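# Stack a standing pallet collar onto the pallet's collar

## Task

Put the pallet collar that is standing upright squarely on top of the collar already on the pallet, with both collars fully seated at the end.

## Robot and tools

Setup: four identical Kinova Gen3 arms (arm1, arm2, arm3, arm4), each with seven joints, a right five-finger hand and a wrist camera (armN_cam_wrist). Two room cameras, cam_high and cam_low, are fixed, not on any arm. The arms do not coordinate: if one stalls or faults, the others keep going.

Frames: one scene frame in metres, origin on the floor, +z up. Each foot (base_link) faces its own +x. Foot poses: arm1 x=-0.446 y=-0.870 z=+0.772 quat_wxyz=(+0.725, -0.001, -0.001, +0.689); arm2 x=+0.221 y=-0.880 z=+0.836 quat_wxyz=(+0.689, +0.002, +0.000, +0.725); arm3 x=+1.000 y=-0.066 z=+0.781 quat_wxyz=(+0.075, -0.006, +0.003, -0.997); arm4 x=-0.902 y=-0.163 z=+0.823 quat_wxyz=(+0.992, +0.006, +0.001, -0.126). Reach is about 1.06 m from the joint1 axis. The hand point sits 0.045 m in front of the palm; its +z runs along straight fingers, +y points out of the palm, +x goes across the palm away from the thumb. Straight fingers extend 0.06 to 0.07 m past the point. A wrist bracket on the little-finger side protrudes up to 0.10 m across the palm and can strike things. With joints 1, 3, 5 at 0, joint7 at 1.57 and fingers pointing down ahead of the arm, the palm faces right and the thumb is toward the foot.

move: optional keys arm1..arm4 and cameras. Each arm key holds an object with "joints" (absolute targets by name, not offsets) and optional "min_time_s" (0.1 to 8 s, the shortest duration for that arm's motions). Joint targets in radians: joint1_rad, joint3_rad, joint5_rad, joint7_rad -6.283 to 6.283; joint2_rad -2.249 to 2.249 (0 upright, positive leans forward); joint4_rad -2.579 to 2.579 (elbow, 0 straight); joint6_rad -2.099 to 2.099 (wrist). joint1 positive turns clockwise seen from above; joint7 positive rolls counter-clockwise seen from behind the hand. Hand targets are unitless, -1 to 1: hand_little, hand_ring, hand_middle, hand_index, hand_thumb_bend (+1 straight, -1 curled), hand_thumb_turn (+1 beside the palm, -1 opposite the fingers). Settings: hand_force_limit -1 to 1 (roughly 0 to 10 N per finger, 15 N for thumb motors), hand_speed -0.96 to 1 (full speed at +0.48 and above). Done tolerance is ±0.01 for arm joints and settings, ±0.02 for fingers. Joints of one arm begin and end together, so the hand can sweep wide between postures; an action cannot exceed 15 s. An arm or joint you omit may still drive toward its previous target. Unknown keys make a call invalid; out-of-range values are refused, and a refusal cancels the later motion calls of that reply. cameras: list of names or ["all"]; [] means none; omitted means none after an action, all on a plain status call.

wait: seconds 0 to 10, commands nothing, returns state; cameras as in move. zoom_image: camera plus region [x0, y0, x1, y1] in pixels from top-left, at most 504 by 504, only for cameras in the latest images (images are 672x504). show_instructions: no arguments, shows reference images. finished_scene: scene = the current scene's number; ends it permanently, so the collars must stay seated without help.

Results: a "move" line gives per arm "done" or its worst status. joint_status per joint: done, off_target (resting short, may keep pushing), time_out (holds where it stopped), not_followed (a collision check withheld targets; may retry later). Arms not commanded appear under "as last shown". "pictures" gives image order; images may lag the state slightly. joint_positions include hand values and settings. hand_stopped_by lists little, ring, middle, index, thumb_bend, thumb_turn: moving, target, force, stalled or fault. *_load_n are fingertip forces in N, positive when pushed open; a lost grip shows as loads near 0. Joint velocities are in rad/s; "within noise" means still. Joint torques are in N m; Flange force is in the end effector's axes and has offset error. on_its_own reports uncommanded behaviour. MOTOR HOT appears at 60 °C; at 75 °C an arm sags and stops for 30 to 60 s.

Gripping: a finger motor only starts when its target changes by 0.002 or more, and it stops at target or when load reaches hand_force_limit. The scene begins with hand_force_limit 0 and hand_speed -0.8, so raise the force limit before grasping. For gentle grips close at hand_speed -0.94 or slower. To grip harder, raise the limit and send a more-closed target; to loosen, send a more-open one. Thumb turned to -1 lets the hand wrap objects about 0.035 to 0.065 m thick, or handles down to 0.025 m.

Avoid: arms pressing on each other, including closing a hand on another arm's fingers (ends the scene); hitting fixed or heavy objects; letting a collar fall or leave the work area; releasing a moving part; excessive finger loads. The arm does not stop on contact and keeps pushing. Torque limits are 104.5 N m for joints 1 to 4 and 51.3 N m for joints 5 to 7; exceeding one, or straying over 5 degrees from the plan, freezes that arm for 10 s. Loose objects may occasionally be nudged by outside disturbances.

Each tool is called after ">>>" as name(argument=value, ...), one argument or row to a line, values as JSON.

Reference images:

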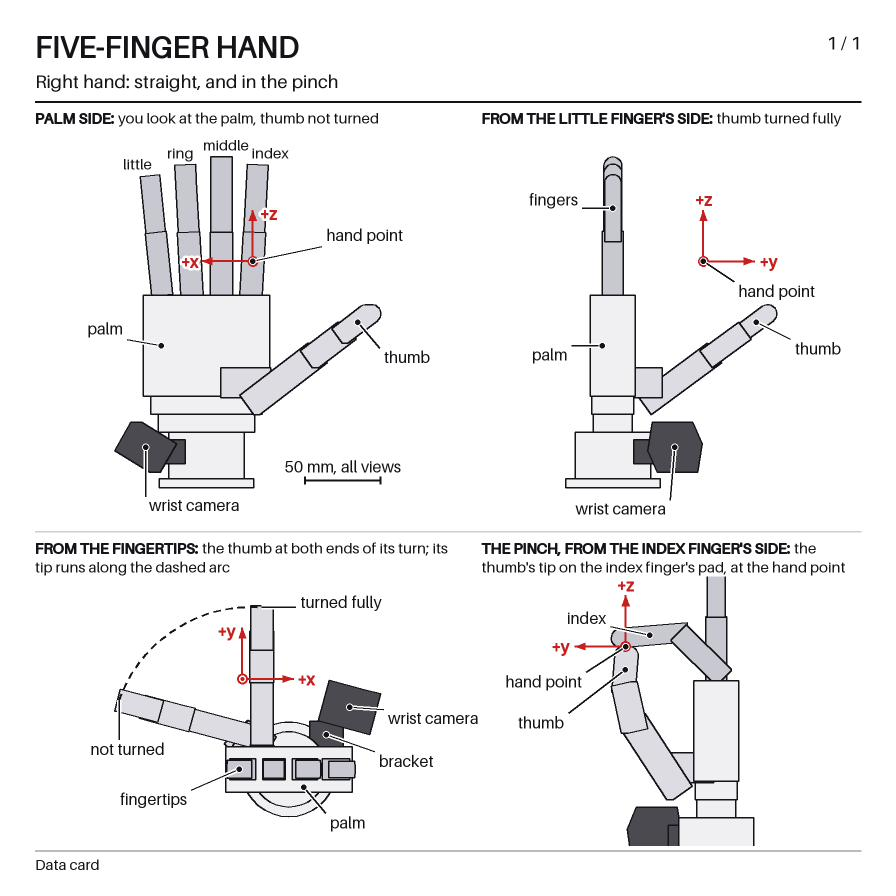

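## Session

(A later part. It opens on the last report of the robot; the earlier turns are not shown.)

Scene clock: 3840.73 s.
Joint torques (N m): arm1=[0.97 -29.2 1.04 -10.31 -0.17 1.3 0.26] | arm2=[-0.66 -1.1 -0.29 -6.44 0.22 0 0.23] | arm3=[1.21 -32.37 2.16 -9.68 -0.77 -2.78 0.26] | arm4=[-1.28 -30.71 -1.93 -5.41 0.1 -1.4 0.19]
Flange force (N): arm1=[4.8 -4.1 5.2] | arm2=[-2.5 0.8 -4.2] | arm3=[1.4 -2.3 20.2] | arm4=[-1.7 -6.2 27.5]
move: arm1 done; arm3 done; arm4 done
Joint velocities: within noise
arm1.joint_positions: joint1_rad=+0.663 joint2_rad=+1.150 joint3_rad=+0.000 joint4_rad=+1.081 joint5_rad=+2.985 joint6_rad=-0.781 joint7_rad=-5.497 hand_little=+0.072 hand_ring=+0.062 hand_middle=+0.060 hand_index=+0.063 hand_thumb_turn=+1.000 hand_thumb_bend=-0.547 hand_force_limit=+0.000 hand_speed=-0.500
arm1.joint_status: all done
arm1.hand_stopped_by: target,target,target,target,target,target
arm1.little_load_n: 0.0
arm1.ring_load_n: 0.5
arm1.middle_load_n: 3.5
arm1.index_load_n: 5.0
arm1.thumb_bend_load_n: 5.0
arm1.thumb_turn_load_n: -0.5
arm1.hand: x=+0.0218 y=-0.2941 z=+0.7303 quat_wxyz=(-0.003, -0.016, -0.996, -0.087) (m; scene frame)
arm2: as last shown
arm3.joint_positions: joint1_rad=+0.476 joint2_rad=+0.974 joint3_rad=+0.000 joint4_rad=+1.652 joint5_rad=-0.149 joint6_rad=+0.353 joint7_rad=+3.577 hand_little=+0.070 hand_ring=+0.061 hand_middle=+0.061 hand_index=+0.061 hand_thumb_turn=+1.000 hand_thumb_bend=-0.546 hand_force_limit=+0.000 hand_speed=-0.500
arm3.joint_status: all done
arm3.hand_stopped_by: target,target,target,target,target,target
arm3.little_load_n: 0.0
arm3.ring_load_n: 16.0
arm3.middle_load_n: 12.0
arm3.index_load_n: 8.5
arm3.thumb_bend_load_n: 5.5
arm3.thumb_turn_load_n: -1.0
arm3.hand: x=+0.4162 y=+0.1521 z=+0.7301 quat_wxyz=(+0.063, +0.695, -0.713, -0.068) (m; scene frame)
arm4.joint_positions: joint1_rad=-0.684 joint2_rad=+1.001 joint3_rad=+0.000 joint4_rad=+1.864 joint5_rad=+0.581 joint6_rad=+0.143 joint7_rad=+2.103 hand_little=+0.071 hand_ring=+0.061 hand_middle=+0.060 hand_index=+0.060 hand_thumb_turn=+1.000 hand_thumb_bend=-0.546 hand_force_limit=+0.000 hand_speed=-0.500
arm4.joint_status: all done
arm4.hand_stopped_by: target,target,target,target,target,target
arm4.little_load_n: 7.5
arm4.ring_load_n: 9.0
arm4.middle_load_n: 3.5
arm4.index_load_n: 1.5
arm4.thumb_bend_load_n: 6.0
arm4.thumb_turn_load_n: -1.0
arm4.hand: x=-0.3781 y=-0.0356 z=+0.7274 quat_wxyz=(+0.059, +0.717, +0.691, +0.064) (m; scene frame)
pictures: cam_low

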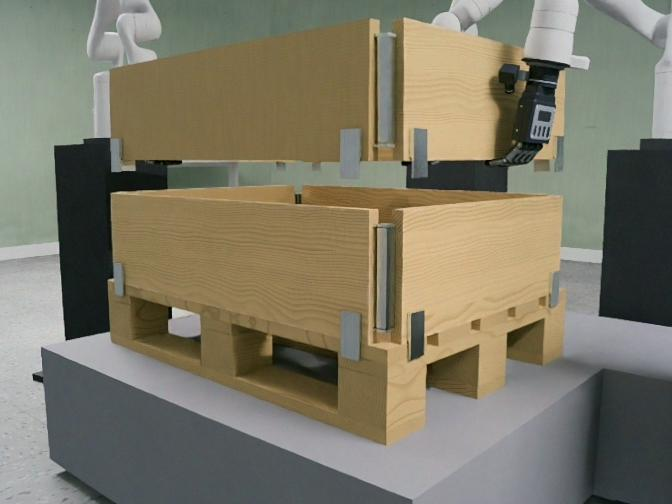

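>>> move(
  arm1={"joints":{"joint2_rad":1.19223,"joint4_rad":1.07361,"joint5_rad":2.97964,"joint6_rad":-0.74646,"joint7_rad":-5.48915},"min_time_s":4},
  arm3={"joints":{"joint2_rad":1.02638,"joint4_rad":1.64235,"joint5_rad":-0.16896,"joint6_rad":0.31014,"joint7_rad":3.59833},"min_time_s":4},
  arm4={"joints":{"joint2_rad":1.06076,"joint4_rad":1.84703,"joint5_rad":0.79180,"joint6_rad":0.11042,"joint7_rad":1.89044},"min_time_s":4},
  cameras=["all"],
)

>>> zoom_image(
  camera="cam_low",
  region=[90, 120, 170, 220],
)

>>> zoom_image(
  camera="cam_low",
  region=[330, 130, 450, 230],
)

>>> zoom_image(
  camera="cam_low",
  region=[510, 120, 590, 220],
)

>>> zoom_image(
  camera="cam_high",
  region=[255, 130, 315, 190],
)

>>> zoom_image(
  camera="cam_high",
  region=[380, 130, 440, 190],
)

>>> zoom_image(
  camera="cam_high",
  region=[260, 290, 320, 350],
)

>>> zoom_image(
  camera="cam_high",
  region=[380, 290, 440, 350],
)

Scene clock: 3873.67 s.
Joint torques (N m): arm1=[0.74 -29.18 0.76 -9.84 -0.21 1.15 0.28] | arm2=[-0.69 -1.05 -0.3 -6.36 0.19 -0.05 0.24] | arm3=[1.19 -32.95 2.03 -9.7 -0.81 -3.15 0.31] | arm4=[-0.99 -31.46 -1.58 -5.7 0.1 -1.34 0.16]
Flange force (N): arm1=[4.2 -3.8 5.0] | arm2=[-2.4 0.8 -4.6] | arm3=[1.6 -2.9 19.9] | arm4=[-3.1 -10.5 27.7]
move: arm1 done; arm3 done; arm4 done
Joint velocities: within noise
arm1.joint_positions: joint1_rad=+0.663 joint2_rad=+1.192 joint3_rad=+0.000 joint4_rad=+1.074 joint5_rad=+2.980 joint6_rad=-0.746 joint7_rad=-5.489 hand_little=+0.072 hand_ring=+0.062 hand_middle=+0.060 hand_index=+0.063 hand_thumb_turn=+1.000 hand_thumb_bend=-0.547 hand_force_limit=+0.000 hand_speed=-0.500
arm1.joint_status: all done
arm1.hand_stopped_by: target,target,target,target,target,target
arm1.little_load_n: 0.0
arm1.ring_load_n: 0.5
arm1.middle_load_n: 3.5
arm1.index_load_n: 5.5
arm1.thumb_bend_load_n: 4.5
arm1.thumb_turn_load_n: -0.5
arm1.hand: x=+0.0218 y=-0.2941 z=+0.7052 quat_wxyz=(-0.003, -0.016, -0.996, -0.087) (m; scene frame)
arm2: as last shown
arm2.ring_load_n: 0.5
arm3.joint_positions: joint1_rad=+0.476 joint2_rad=+1.026 joint3_rad=+0.000 joint4_rad=+1.642 joint5_rad=-0.169 joint6_rad=+0.310 joint7_rad=+3.598 hand_little=+0.070 hand_ring=+0.061 hand_middle=+0.061 hand_index=+0.061 hand_thumb_turn=+1.000 hand_thumb_bend=-0.546 hand_force_limit=+0.000 hand_speed=-0.500
arm3.joint_status: all done
arm3.hand_stopped_by: target,target,target,target,target,target
arm3.little_load_n: 0.0
arm3.ring_load_n: 16.5
arm3.middle_load_n: 12.5
arm3.index_load_n: 8.5
arm3.thumb_bend_load_n: 5.5
arm3.thumb_turn_load_n: -0.5
arm3.hand: x=+0.4159 y=+0.1522 z=+0.7049 quat_wxyz=(+0.063, +0.695, -0.713, -0.069) (m; scene frame)
arm4.joint_positions: joint1_rad=-0.684 joint2_rad=+1.061 joint3_rad=+0.000 joint4_rad=+1.847 joint5_rad=+0.792 joint6_rad=+0.110 joint7_rad=+1.890 hand_little=+0.071 hand_ring=+0.061 hand_middle=+0.060 hand_index=+0.060 hand_thumb_turn=+1.000 hand_thumb_bend=-0.546 hand_force_limit=+0.000 hand_speed=-0.500
arm4.joint_status: all done
arm4.hand_stopped_by: target,target,target,target,target,target
arm4.little_load_n: 8.0
arm4.ring_load_n: 9.5
arm4.middle_load_n: 3.5
arm4.index_load_n: 1.5
arm4.thumb_bend_load_n: 6.0
arm4.thumb_turn_load_n: -1.0
arm4.hand: x=-0.3781 y=-0.0353 z=+0.7025 quat_wxyz=(+0.059, +0.718, +0.691, +0.064) (m; scene frame)
pictures: arm1_cam_wrist, arm2_cam_wrist, arm3_cam_wrist, arm4_cam_wrist, cam_high, cam_low

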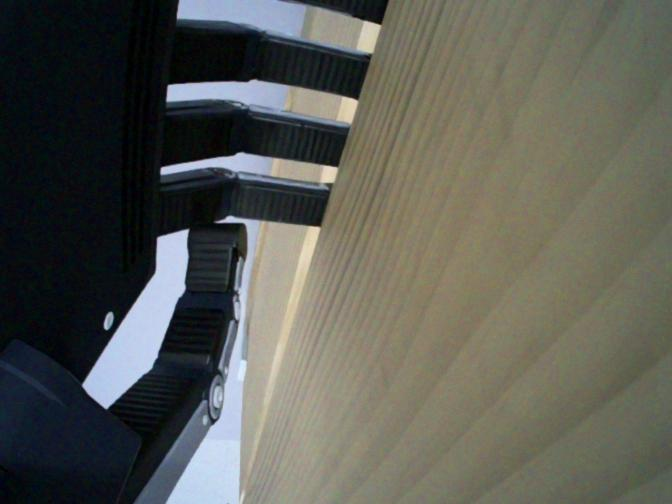

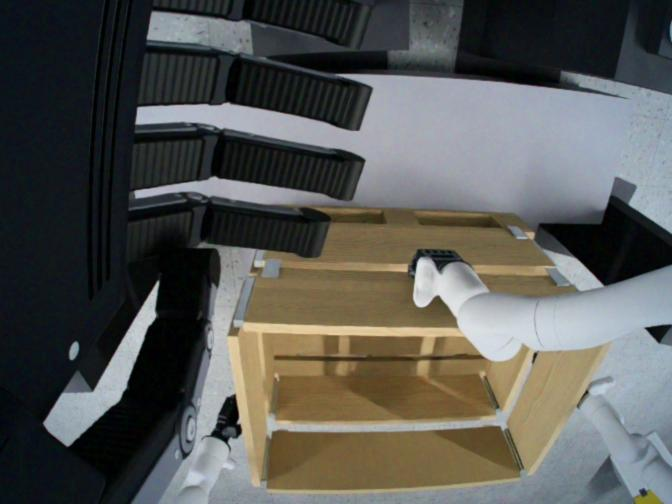

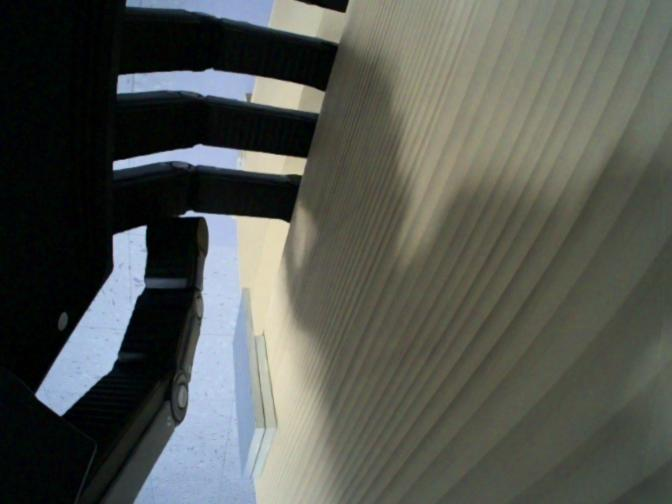

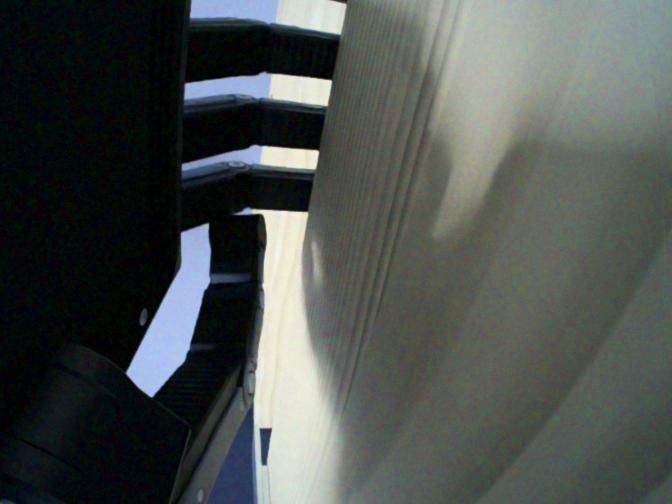

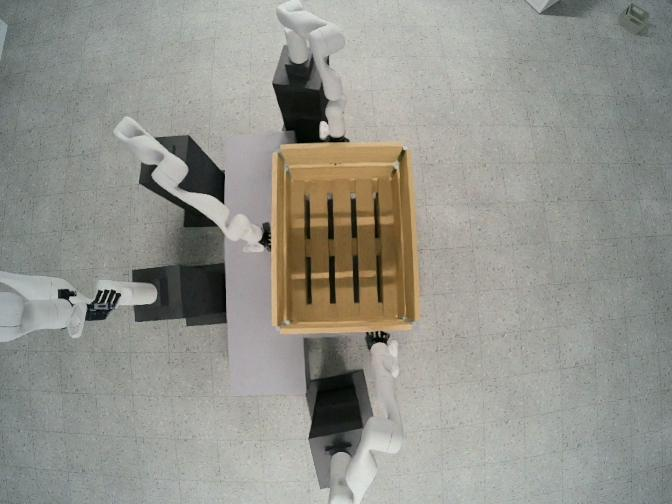

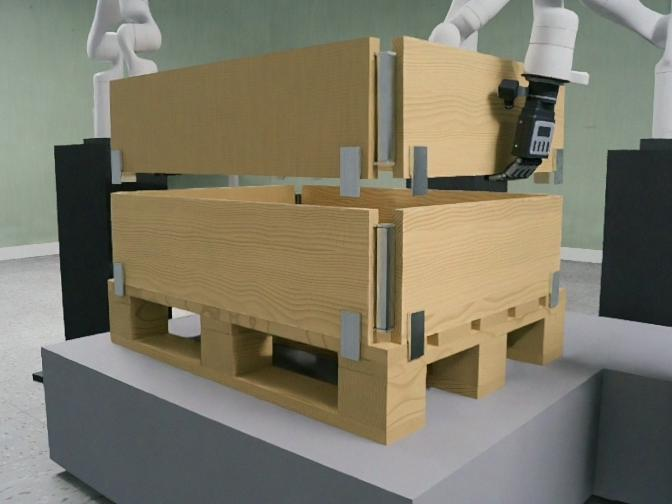

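Scaled by 5.040 from the camera's 672x504 image, which has a finer 960x720 frame.

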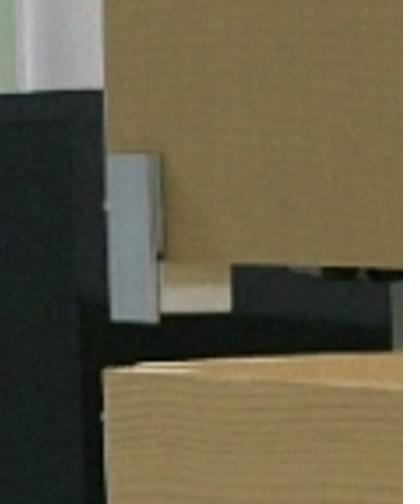

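Scaled by 4.200 from the camera's 672x504 image, which has a finer 960x720 frame.

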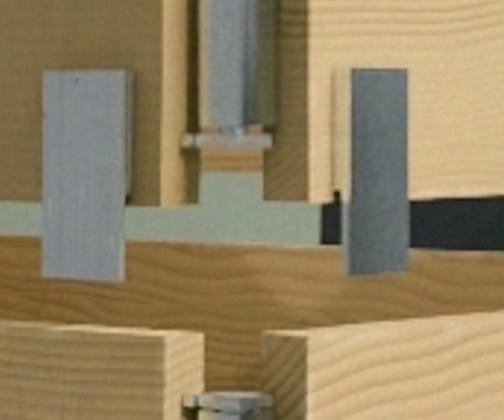

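Scaled by 5.040 from the camera's 672x504 image, which has a finer 960x720 frame.

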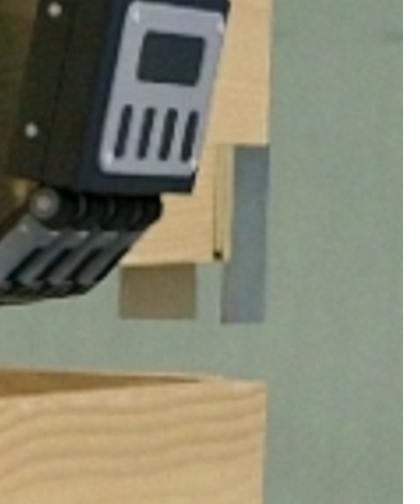

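Scaled by 8.400 from the camera's 672x504 image, which has a finer 960x720 frame.

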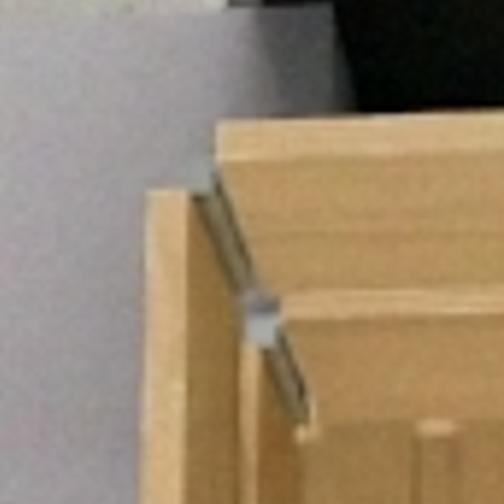

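Scaled by 8.400 from the camera's 672x504 image, which has a finer 960x720 frame.

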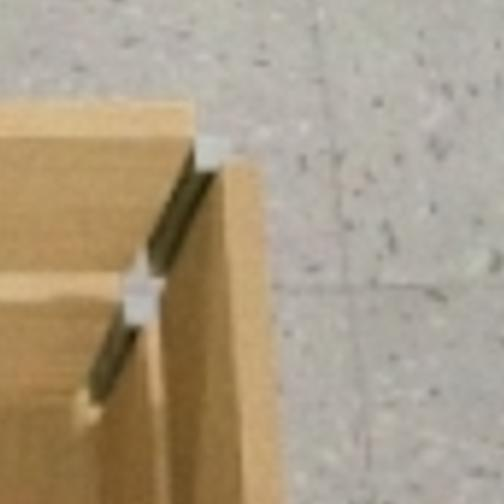

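Scaled by 8.400 from the camera's 672x504 image, which has a finer 960x720 frame.

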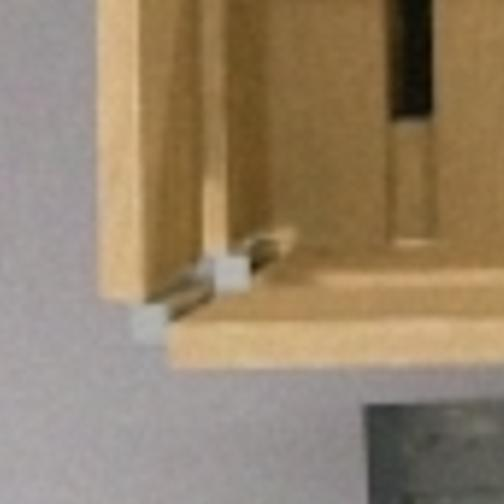

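Scaled by 8.400 from the camera's 672x504 image, which has a finer 960x720 frame.

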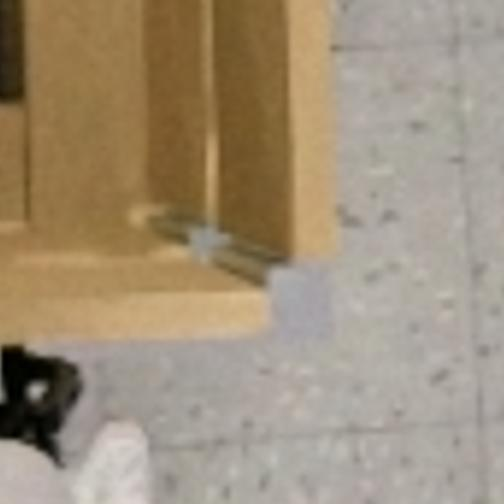

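>>> zoom_image(
  camera="arm1_cam_wrist",
  region=[230, 100, 370, 300],
)

>>> zoom_image(
  camera="arm1_cam_wrist",
  region=[220, 300, 320, 504],
)

>>> zoom_image(
  camera="arm3_cam_wrist",
  region=[220, 60, 340, 160],
)

>>> zoom_image(
  camera="arm3_cam_wrist",
  region=[220, 200, 320, 340],
)

>>> zoom_image(
  camera="arm4_cam_wrist",
  region=[240, 60, 340, 160],
)

>>> zoom_image(
  camera="arm4_cam_wrist",
  region=[240, 200, 340, 500],
)

Scaled by 2.520 from the camera's 672x504 image, which has a finer 960x720 frame.

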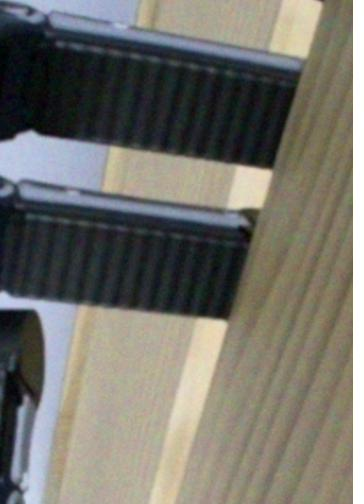

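Scaled by 2.471 from the camera's 672x504 image, which has a finer 960x720 frame.

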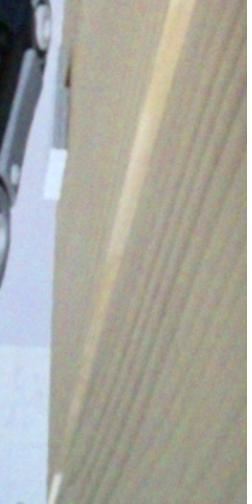

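Scaled by 4.200 from the camera's 672x504 image, which has a finer 960x720 frame.

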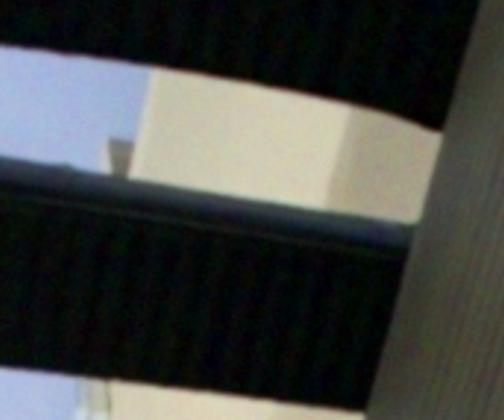

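Scaled by 3.600 from the camera's 672x504 image, which has a finer 960x720 frame.

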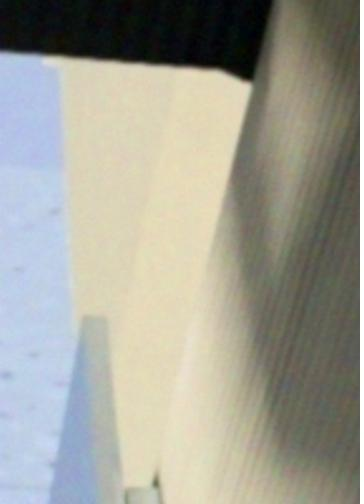

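Scaled by 5.040 from the camera's 672x504 image, which has a finer 960x720 frame.

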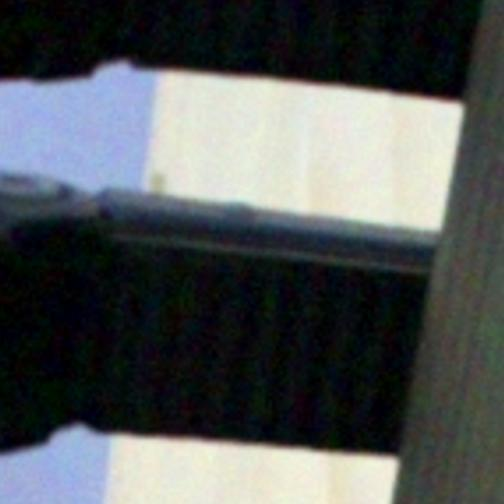

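Scaled by 1.680 from the camera's 672x504 image, which has a finer 960x720 frame.

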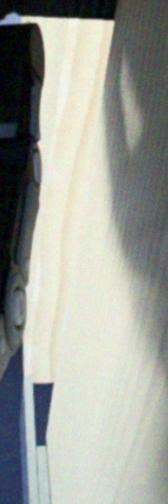

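>>> move(
  arm1={"joints":{"joint2_rad":1.21455,"joint4_rad":1.06754,"joint5_rad":2.97672,"joint6_rad":-0.73067,"joint7_rad":-5.48521},"min_time_s":3.5},
  arm3={"joints":{"joint2_rad":1.05304,"joint4_rad":1.63585,"joint5_rad":-0.18027,"joint6_rad":0.29082,"joint7_rad":3.61017},"min_time_s":3.5},
  arm4={"joints":{"joint2_rad":1.08902,"joint4_rad":1.83722,"joint5_rad":0.92502,"joint6_rad":0.09833,"joint7_rad":1.75650},"min_time_s":3.5},
  cameras=["all"],
)

>>> zoom_image(
  camera="cam_low",
  region=[90, 120, 170, 220],
)

>>> zoom_image(
  camera="cam_low",
  region=[330, 130, 450, 230],
)

>>> zoom_image(
  camera="cam_low",
  region=[510, 120, 590, 220],
)

>>> zoom_image(
  camera="cam_high",
  region=[250, 120, 440, 350],
)

>>> zoom_image(
  camera="arm2_cam_wrist",
  region=[210, 190, 630, 504],
)

Scene clock: 3980.07 s.
Joint torques (N m): arm1=[0.87 -29.14 0.96 -9.53 -0.14 1.07 0.25] | arm2=[-0.57 -1.07 -0.37 -6.38 0.24 0 0.17] | arm3=[1.33 -33.08 2.12 -9.41 -0.85 -3.09 0.24] | arm4=[-1.08 -31.67 -1.63 -5.4 0.1 -1.08 0.16]
Flange force (N): arm1=[4.0 -3.3 5.0] | arm2=[-2.5 0.3 -4.4] | arm3=[1.8 -3.0 20.1] | arm4=[-4.3 -12.6 28.6]
move: arm1 done; arm3 done; arm4 done
Joint velocities: within noise
arm1.joint_positions: joint1_rad=+0.663 joint2_rad=+1.215 joint3_rad=+0.000 joint4_rad=+1.068 joint5_rad=+2.977 joint6_rad=-0.731 joint7_rad=-5.485 hand_little=+0.072 hand_ring=+0.062 hand_middle=+0.060 hand_index=+0.063 hand_thumb_turn=+1.000 hand_thumb_bend=-0.547 hand_force_limit=+0.000 hand_speed=-0.500
arm1.joint_status: all done
arm1.hand_stopped_by: target,target,target,target,target,target
arm1.little_load_n: 0.0
arm1.ring_load_n: 0.5
arm1.middle_load_n: 3.0
arm1.index_load_n: 5.5
arm1.thumb_bend_load_n: 5.0
arm1.thumb_turn_load_n: -0.5
arm1.hand: x=+0.0218 y=-0.2941 z=+0.6925 quat_wxyz=(-0.003, -0.016, -0.996, -0.087) (m; scene frame)
arm2: as last shown
arm2.ring_load_n: 0.0
arm3.joint_positions: joint1_rad=+0.476 joint2_rad=+1.053 joint3_rad=+0.000 joint4_rad=+1.636 joint5_rad=-0.180 joint6_rad=+0.291 joint7_rad=+3.610 hand_little=+0.070 hand_ring=+0.061 hand_middle=+0.061 hand_index=+0.061 hand_thumb_turn=+1.000 hand_thumb_bend=-0.546 hand_force_limit=+0.000 hand_speed=-0.500
arm3.joint_status: all done
arm3.hand_stopped_by: target,target,target,target,target,target
arm3.little_load_n: 0.0
arm3.ring_load_n: 17.0
arm3.middle_load_n: 12.0
arm3.index_load_n: 8.0
arm3.thumb_bend_load_n: 5.5
arm3.thumb_turn_load_n: -1.0
arm3.hand: x=+0.4159 y=+0.1522 z=+0.6923 quat_wxyz=(+0.063, +0.695, -0.713, -0.068) (m; scene frame)
arm4.joint_positions: joint1_rad=-0.684 joint2_rad=+1.089 joint3_rad=+0.000 joint4_rad=+1.837 joint5_rad=+0.925 joint6_rad=+0.098 joint7_rad=+1.756 hand_little=+0.071 hand_ring=+0.061 hand_middle=+0.060 hand_index=+0.060 hand_thumb_turn=+1.000 hand_thumb_bend=-0.546 hand_force_limit=+0.000 hand_speed=-0.500
arm4.joint_status: all done
arm4.hand_stopped_by: target,target,target,target,target,target
arm4.little_load_n: 7.5
arm4.ring_load_n: 9.0
arm4.middle_load_n: 4.0
arm4.index_load_n: 1.5
arm4.thumb_bend_load_n: 6.0
arm4.thumb_turn_load_n: -1.0
arm4.hand: x=-0.3781 y=-0.0351 z=+0.6908 quat_wxyz=(+0.059, +0.718, +0.691, +0.064) (m; scene frame)
pictures: arm1_cam_wrist, arm2_cam_wrist, arm3_cam_wrist, arm4_cam_wrist, cam_high, cam_low

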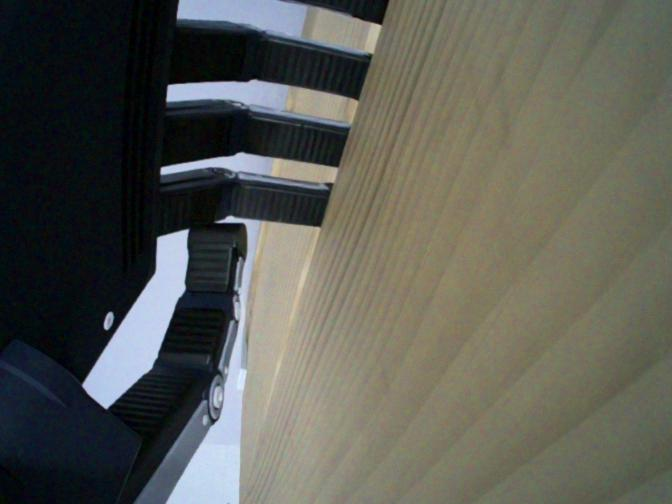

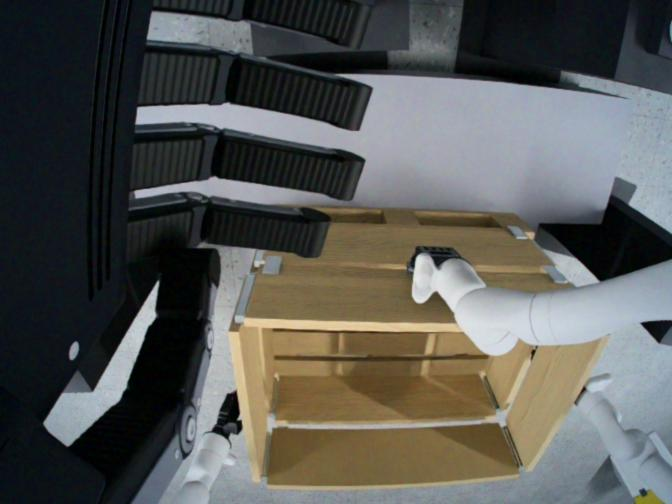

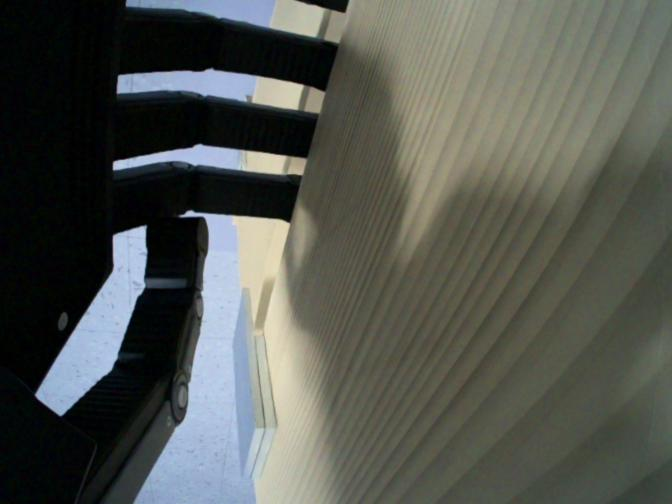

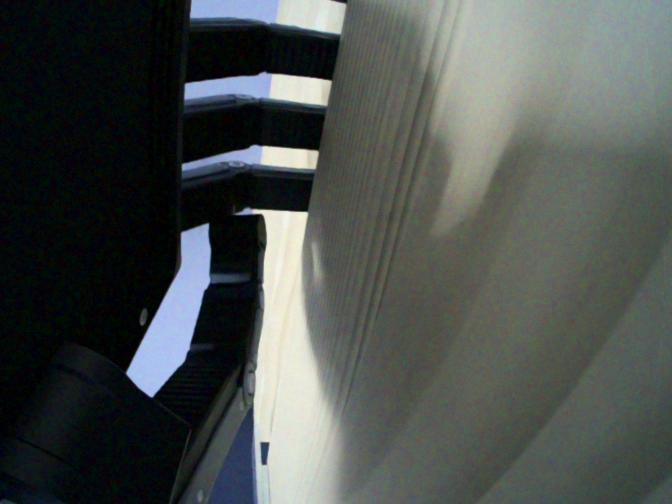

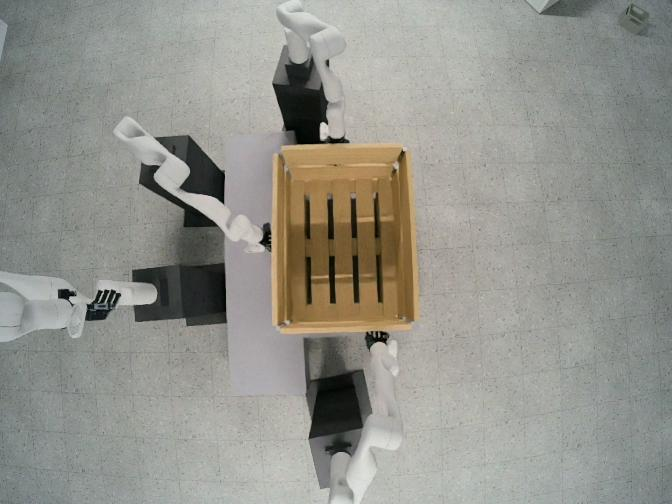

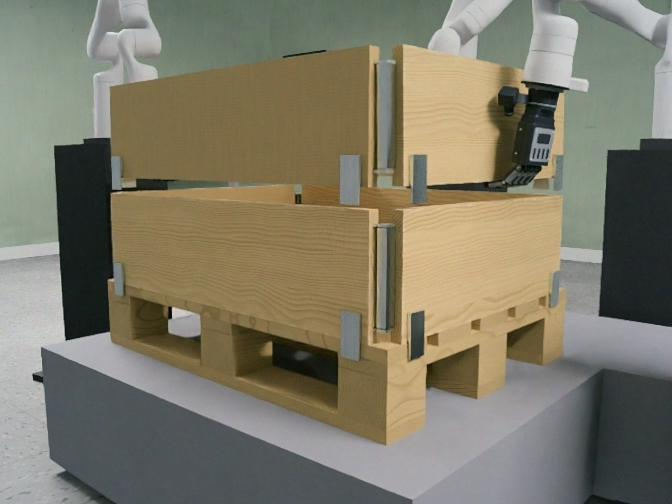

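Scaled by 5.040 from the camera's 672x504 image, which has a finer 960x720 frame.

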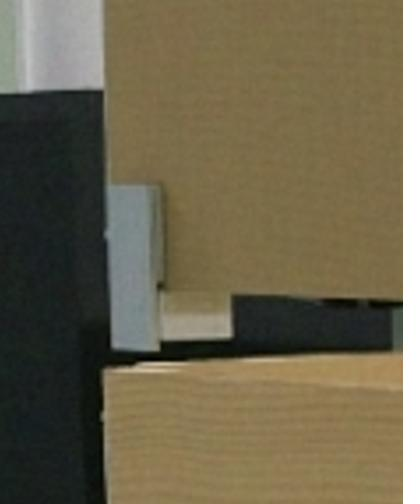

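Scaled by 4.200 from the camera's 672x504 image, which has a finer 960x720 frame.

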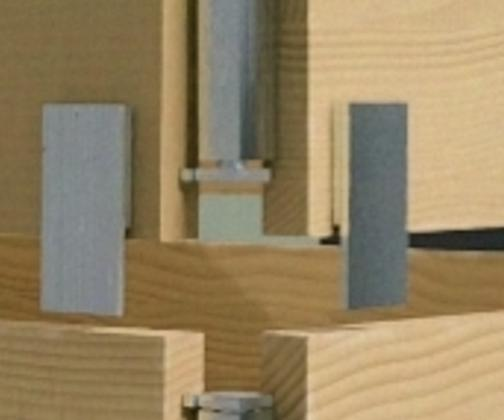

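Scaled by 5.040 from the camera's 672x504 image, which has a finer 960x720 frame.

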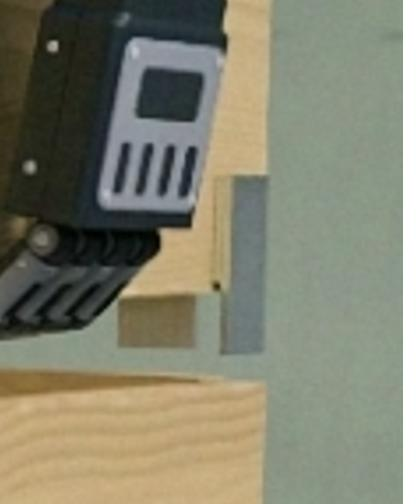

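Scaled by 2.191 from the camera's 672x504 image, which has a finer 960x720 frame.

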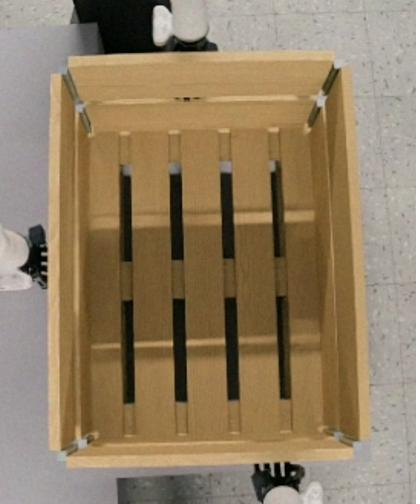

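Scaled by 1.200 from the camera's 672x504 image, which has a finer 960x720 frame.

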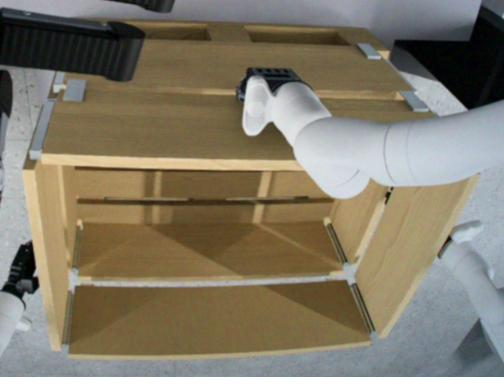

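>>> zoom_image(
  camera="arm2_cam_wrist",
  region=[220, 230, 300, 330],
)

>>> zoom_image(
  camera="arm2_cam_wrist",
  region=[520, 220, 600, 320],
)

>>> zoom_image(
  camera="arm3_cam_wrist",
  region=[210, 200, 320, 500],
)

>>> zoom_image(
  camera="arm4_cam_wrist",
  region=[220, 370, 320, 504],
)

Scaled by 5.040 from the camera's 672x504 image, which has a finer 960x720 frame.

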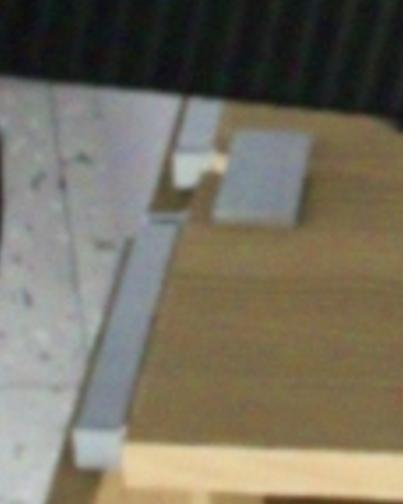

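Scaled by 5.040 from the camera's 672x504 image, which has a finer 960x720 frame.

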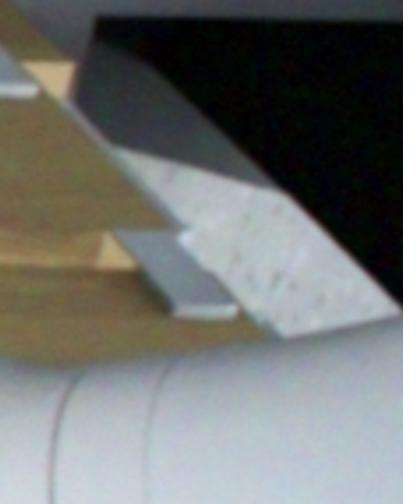

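Scaled by 1.680 from the camera's 672x504 image, which has a finer 960x720 frame.

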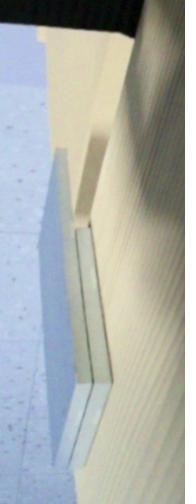

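Scaled by 3.761 from the camera's 672x504 image, which has a finer 960x720 frame.

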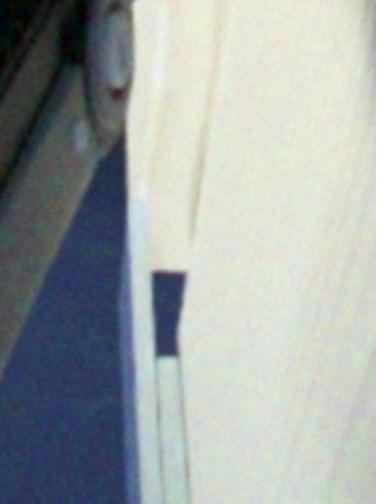

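>>> move(
  arm1={"joints":{"joint2_rad":1.23686,"joint4_rad":1.06086,"joint5_rad":2.97380,"joint6_rad":-0.71488,"joint7_rad":-5.48126},"min_time_s":3.5},
  arm3={"joints":{"joint2_rad":1.07970,"joint4_rad":1.62834,"joint5_rad":-0.19258,"joint6_rad":0.27150,"joint7_rad":3.62301},"min_time_s":3.5},
  arm4={"joints":{"joint2_rad":1.11731,"joint4_rad":1.82638,"joint5_rad":1.08203,"joint6_rad":0.08891,"joint7_rad":1.59872},"min_time_s":3.5},
  cameras=["all"],
)

>>> zoom_image(
  camera="cam_low",
  region=[90, 120, 170, 220],
)

>>> zoom_image(
  camera="cam_low",
  region=[330, 130, 450, 230],
)

>>> zoom_image(
  camera="cam_low",
  region=[510, 120, 590, 220],
)

>>> zoom_image(
  camera="arm3_cam_wrist",
  region=[210, 200, 320, 500],
)

>>> zoom_image(
  camera="arm4_cam_wrist",
  region=[220, 370, 320, 504],
)

>>> zoom_image(
  camera="arm2_cam_wrist",
  region=[220, 230, 300, 330],
)

>>> zoom_image(
  camera="arm2_cam_wrist",
  region=[520, 220, 600, 320],
)

Scene clock: 4021.57 s.
Joint torques (N m): arm1=[0.95 -33.78 0.72 -10.78 -0.4 1.01 0.34] | arm2=[-0.62 -1.12 -0.26 -6.4 0.2 -0.01 0.2] | arm3=[0.98 -22.92 2.02 -5.66 -0.65 -1.5 0.28] | arm4=[-0.8 -30.17 -1.38 -6.12 0.14 -0.83 0.14]
Flange force (N): arm1=[3.0 -2.9 12.6] | arm2=[-2.6 0.7 -4.4] | arm3=[1.7 -1.6 2.7] | arm4=[-6.8 -18.8 23.9]
move: arm1 done; arm3 done; arm4 done
Joint velocities: within noise
arm1.joint_positions: joint1_rad=+0.663 joint2_rad=+1.237 joint3_rad=+0.000 joint4_rad=+1.061 joint5_rad=+2.974 joint6_rad=-0.715 joint7_rad=-5.481 hand_little=+0.072 hand_ring=+0.062 hand_middle=+0.061 hand_index=+0.063 hand_thumb_turn=+1.000 hand_thumb_bend=-0.547 hand_force_limit=+0.000 hand_speed=-0.500
arm1.joint_status: all done
arm1.hand_stopped_by: target,target,target,target,target,target
arm1.little_load_n: 0.0
arm1.ring_load_n: 2.5
arm1.middle_load_n: 7.0
arm1.index_load_n: 7.5
arm1.thumb_bend_load_n: 4.5
arm1.thumb_turn_load_n: -0.5
arm1.hand: x=+0.0219 y=-0.2941 z=+0.6800 quat_wxyz=(-0.003, -0.016, -0.996, -0.087) (m; scene frame)
arm2: as last shown
arm3.joint_positions: joint1_rad=+0.476 joint2_rad=+1.080 joint3_rad=+0.000 joint4_rad=+1.628 joint5_rad=-0.193 joint6_rad=+0.271 joint7_rad=+3.623 hand_little=+0.070 hand_ring=+0.061 hand_middle=+0.060 hand_index=+0.060 hand_thumb_turn=+1.000 hand_thumb_bend=-0.546 hand_force_limit=+0.000 hand_speed=-0.500
arm3.joint_status: all done
arm3.hand_stopped_by: target,target,target,target,target,target
arm3.little_load_n: 0.0
arm3.ring_load_n: 6.0
arm3.middle_load_n: 0.0
arm3.index_load_n: 1.5
arm3.thumb_bend_load_n: 5.5
arm3.thumb_turn_load_n: -1.0
arm3.hand: x=+0.4156 y=+0.1523 z=+0.6800 quat_wxyz=(+0.063, +0.695, -0.713, -0.068) (m; scene frame)
arm4.joint_positions: joint1_rad=-0.684 joint2_rad=+1.117 joint3_rad=+0.000 joint4_rad=+1.826 joint5_rad=+1.082 joint6_rad=+0.089 joint7_rad=+1.599 hand_little=+0.071 hand_ring=+0.061 hand_middle=+0.060 hand_index=+0.060 hand_thumb_turn=+1.000 hand_thumb_bend=-0.546 hand_force_limit=+0.000 hand_speed=-0.500
arm4.joint_status: all done
arm4.hand_stopped_by: target,target,target,target,target,target
arm4.little_load_n: 4.5
arm4.ring_load_n: 7.5
arm4.middle_load_n: 3.5
arm4.index_load_n: 2.0
arm4.thumb_bend_load_n: 6.0
arm4.thumb_turn_load_n: -0.5
arm4.hand: x=-0.3781 y=-0.0349 z=+0.6790 quat_wxyz=(+0.059, +0.718, +0.691, +0.064) (m; scene frame)
pictures: arm1_cam_wrist, arm2_cam_wrist, arm3_cam_wrist, arm4_cam_wrist, cam_high, cam_low

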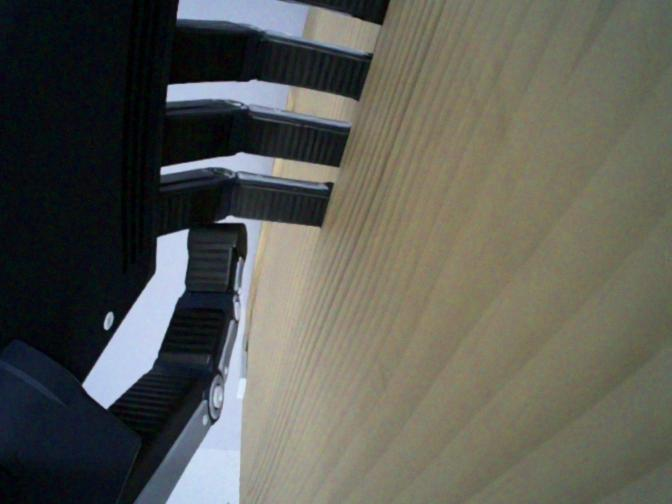

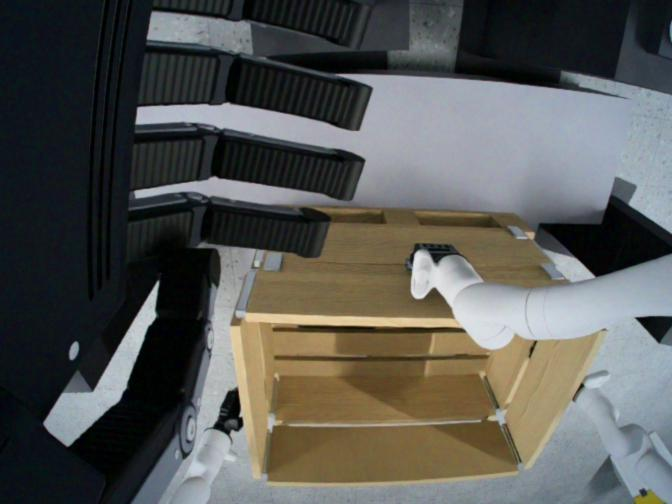

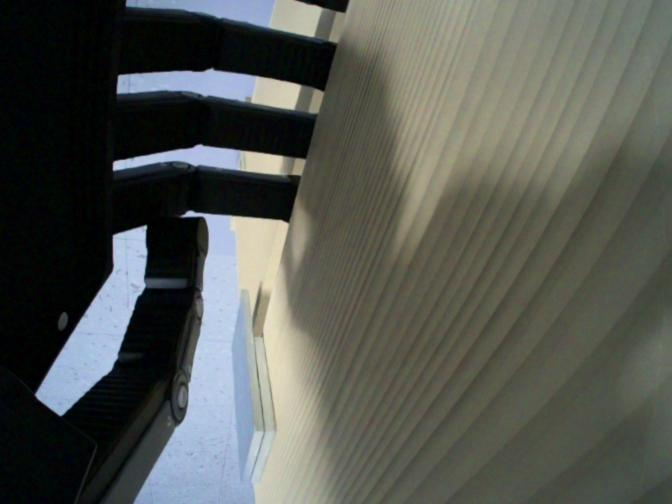

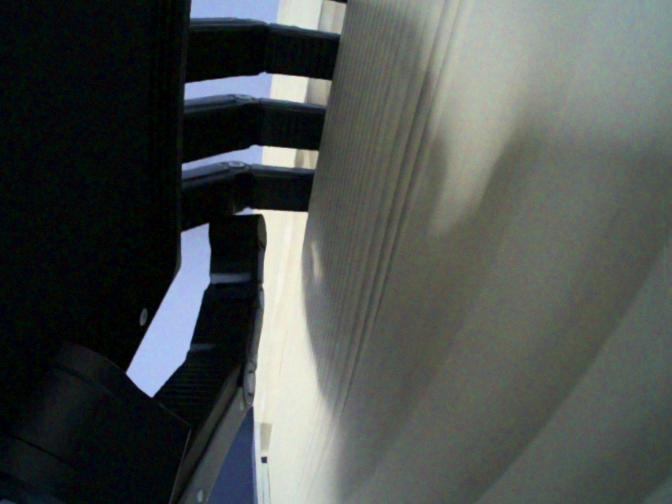

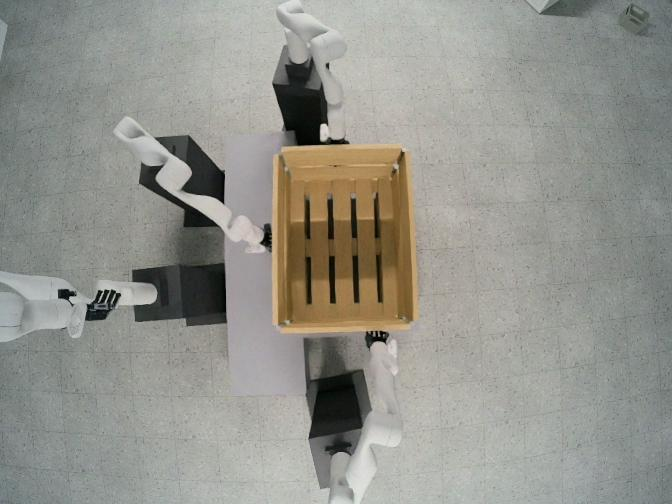

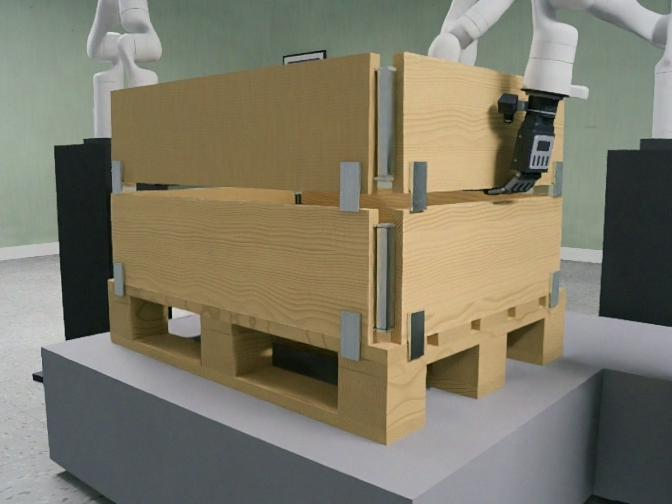

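Scaled by 5.040 from the camera's 672x504 image, which has a finer 960x720 frame.

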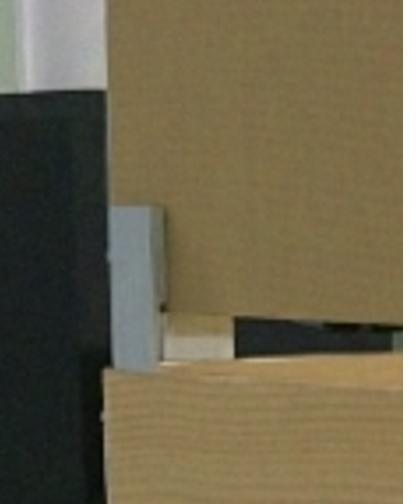

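Scaled by 4.200 from the camera's 672x504 image, which has a finer 960x720 frame.

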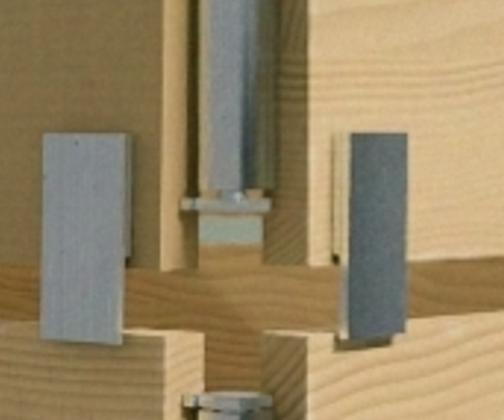

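Scaled by 5.040 from the camera's 672x504 image, which has a finer 960x720 frame.

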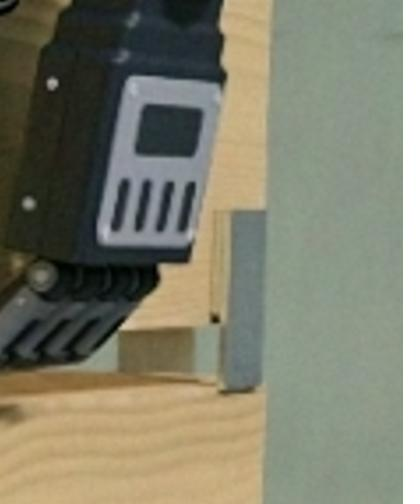

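Scaled by 1.680 from the camera's 672x504 image, which has a finer 960x720 frame.

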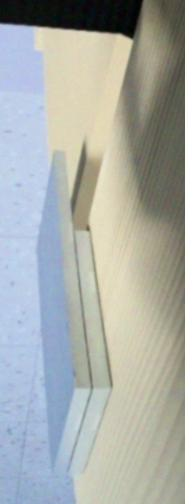

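Scaled by 3.761 from the camera's 672x504 image, which has a finer 960x720 frame.

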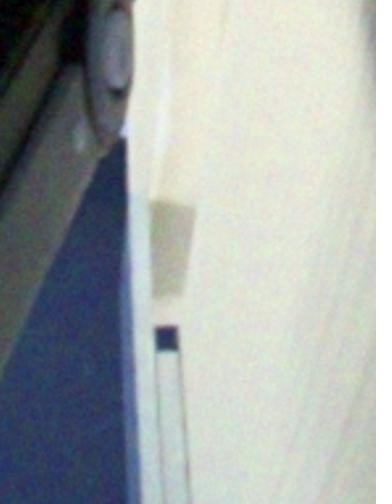

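Scaled by 5.040 from the camera's 672x504 image, which has a finer 960x720 frame.

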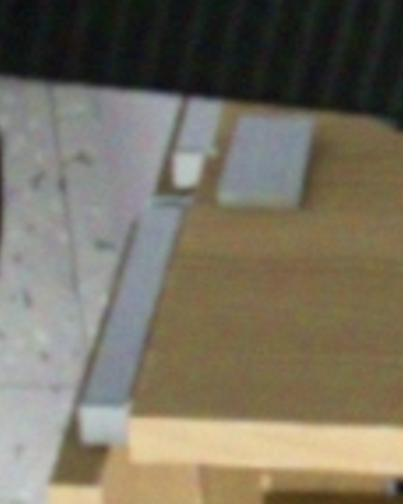

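Scaled by 5.040 from the camera's 672x504 image, which has a finer 960x720 frame.

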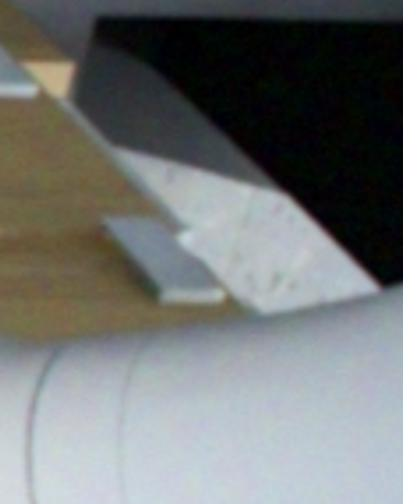

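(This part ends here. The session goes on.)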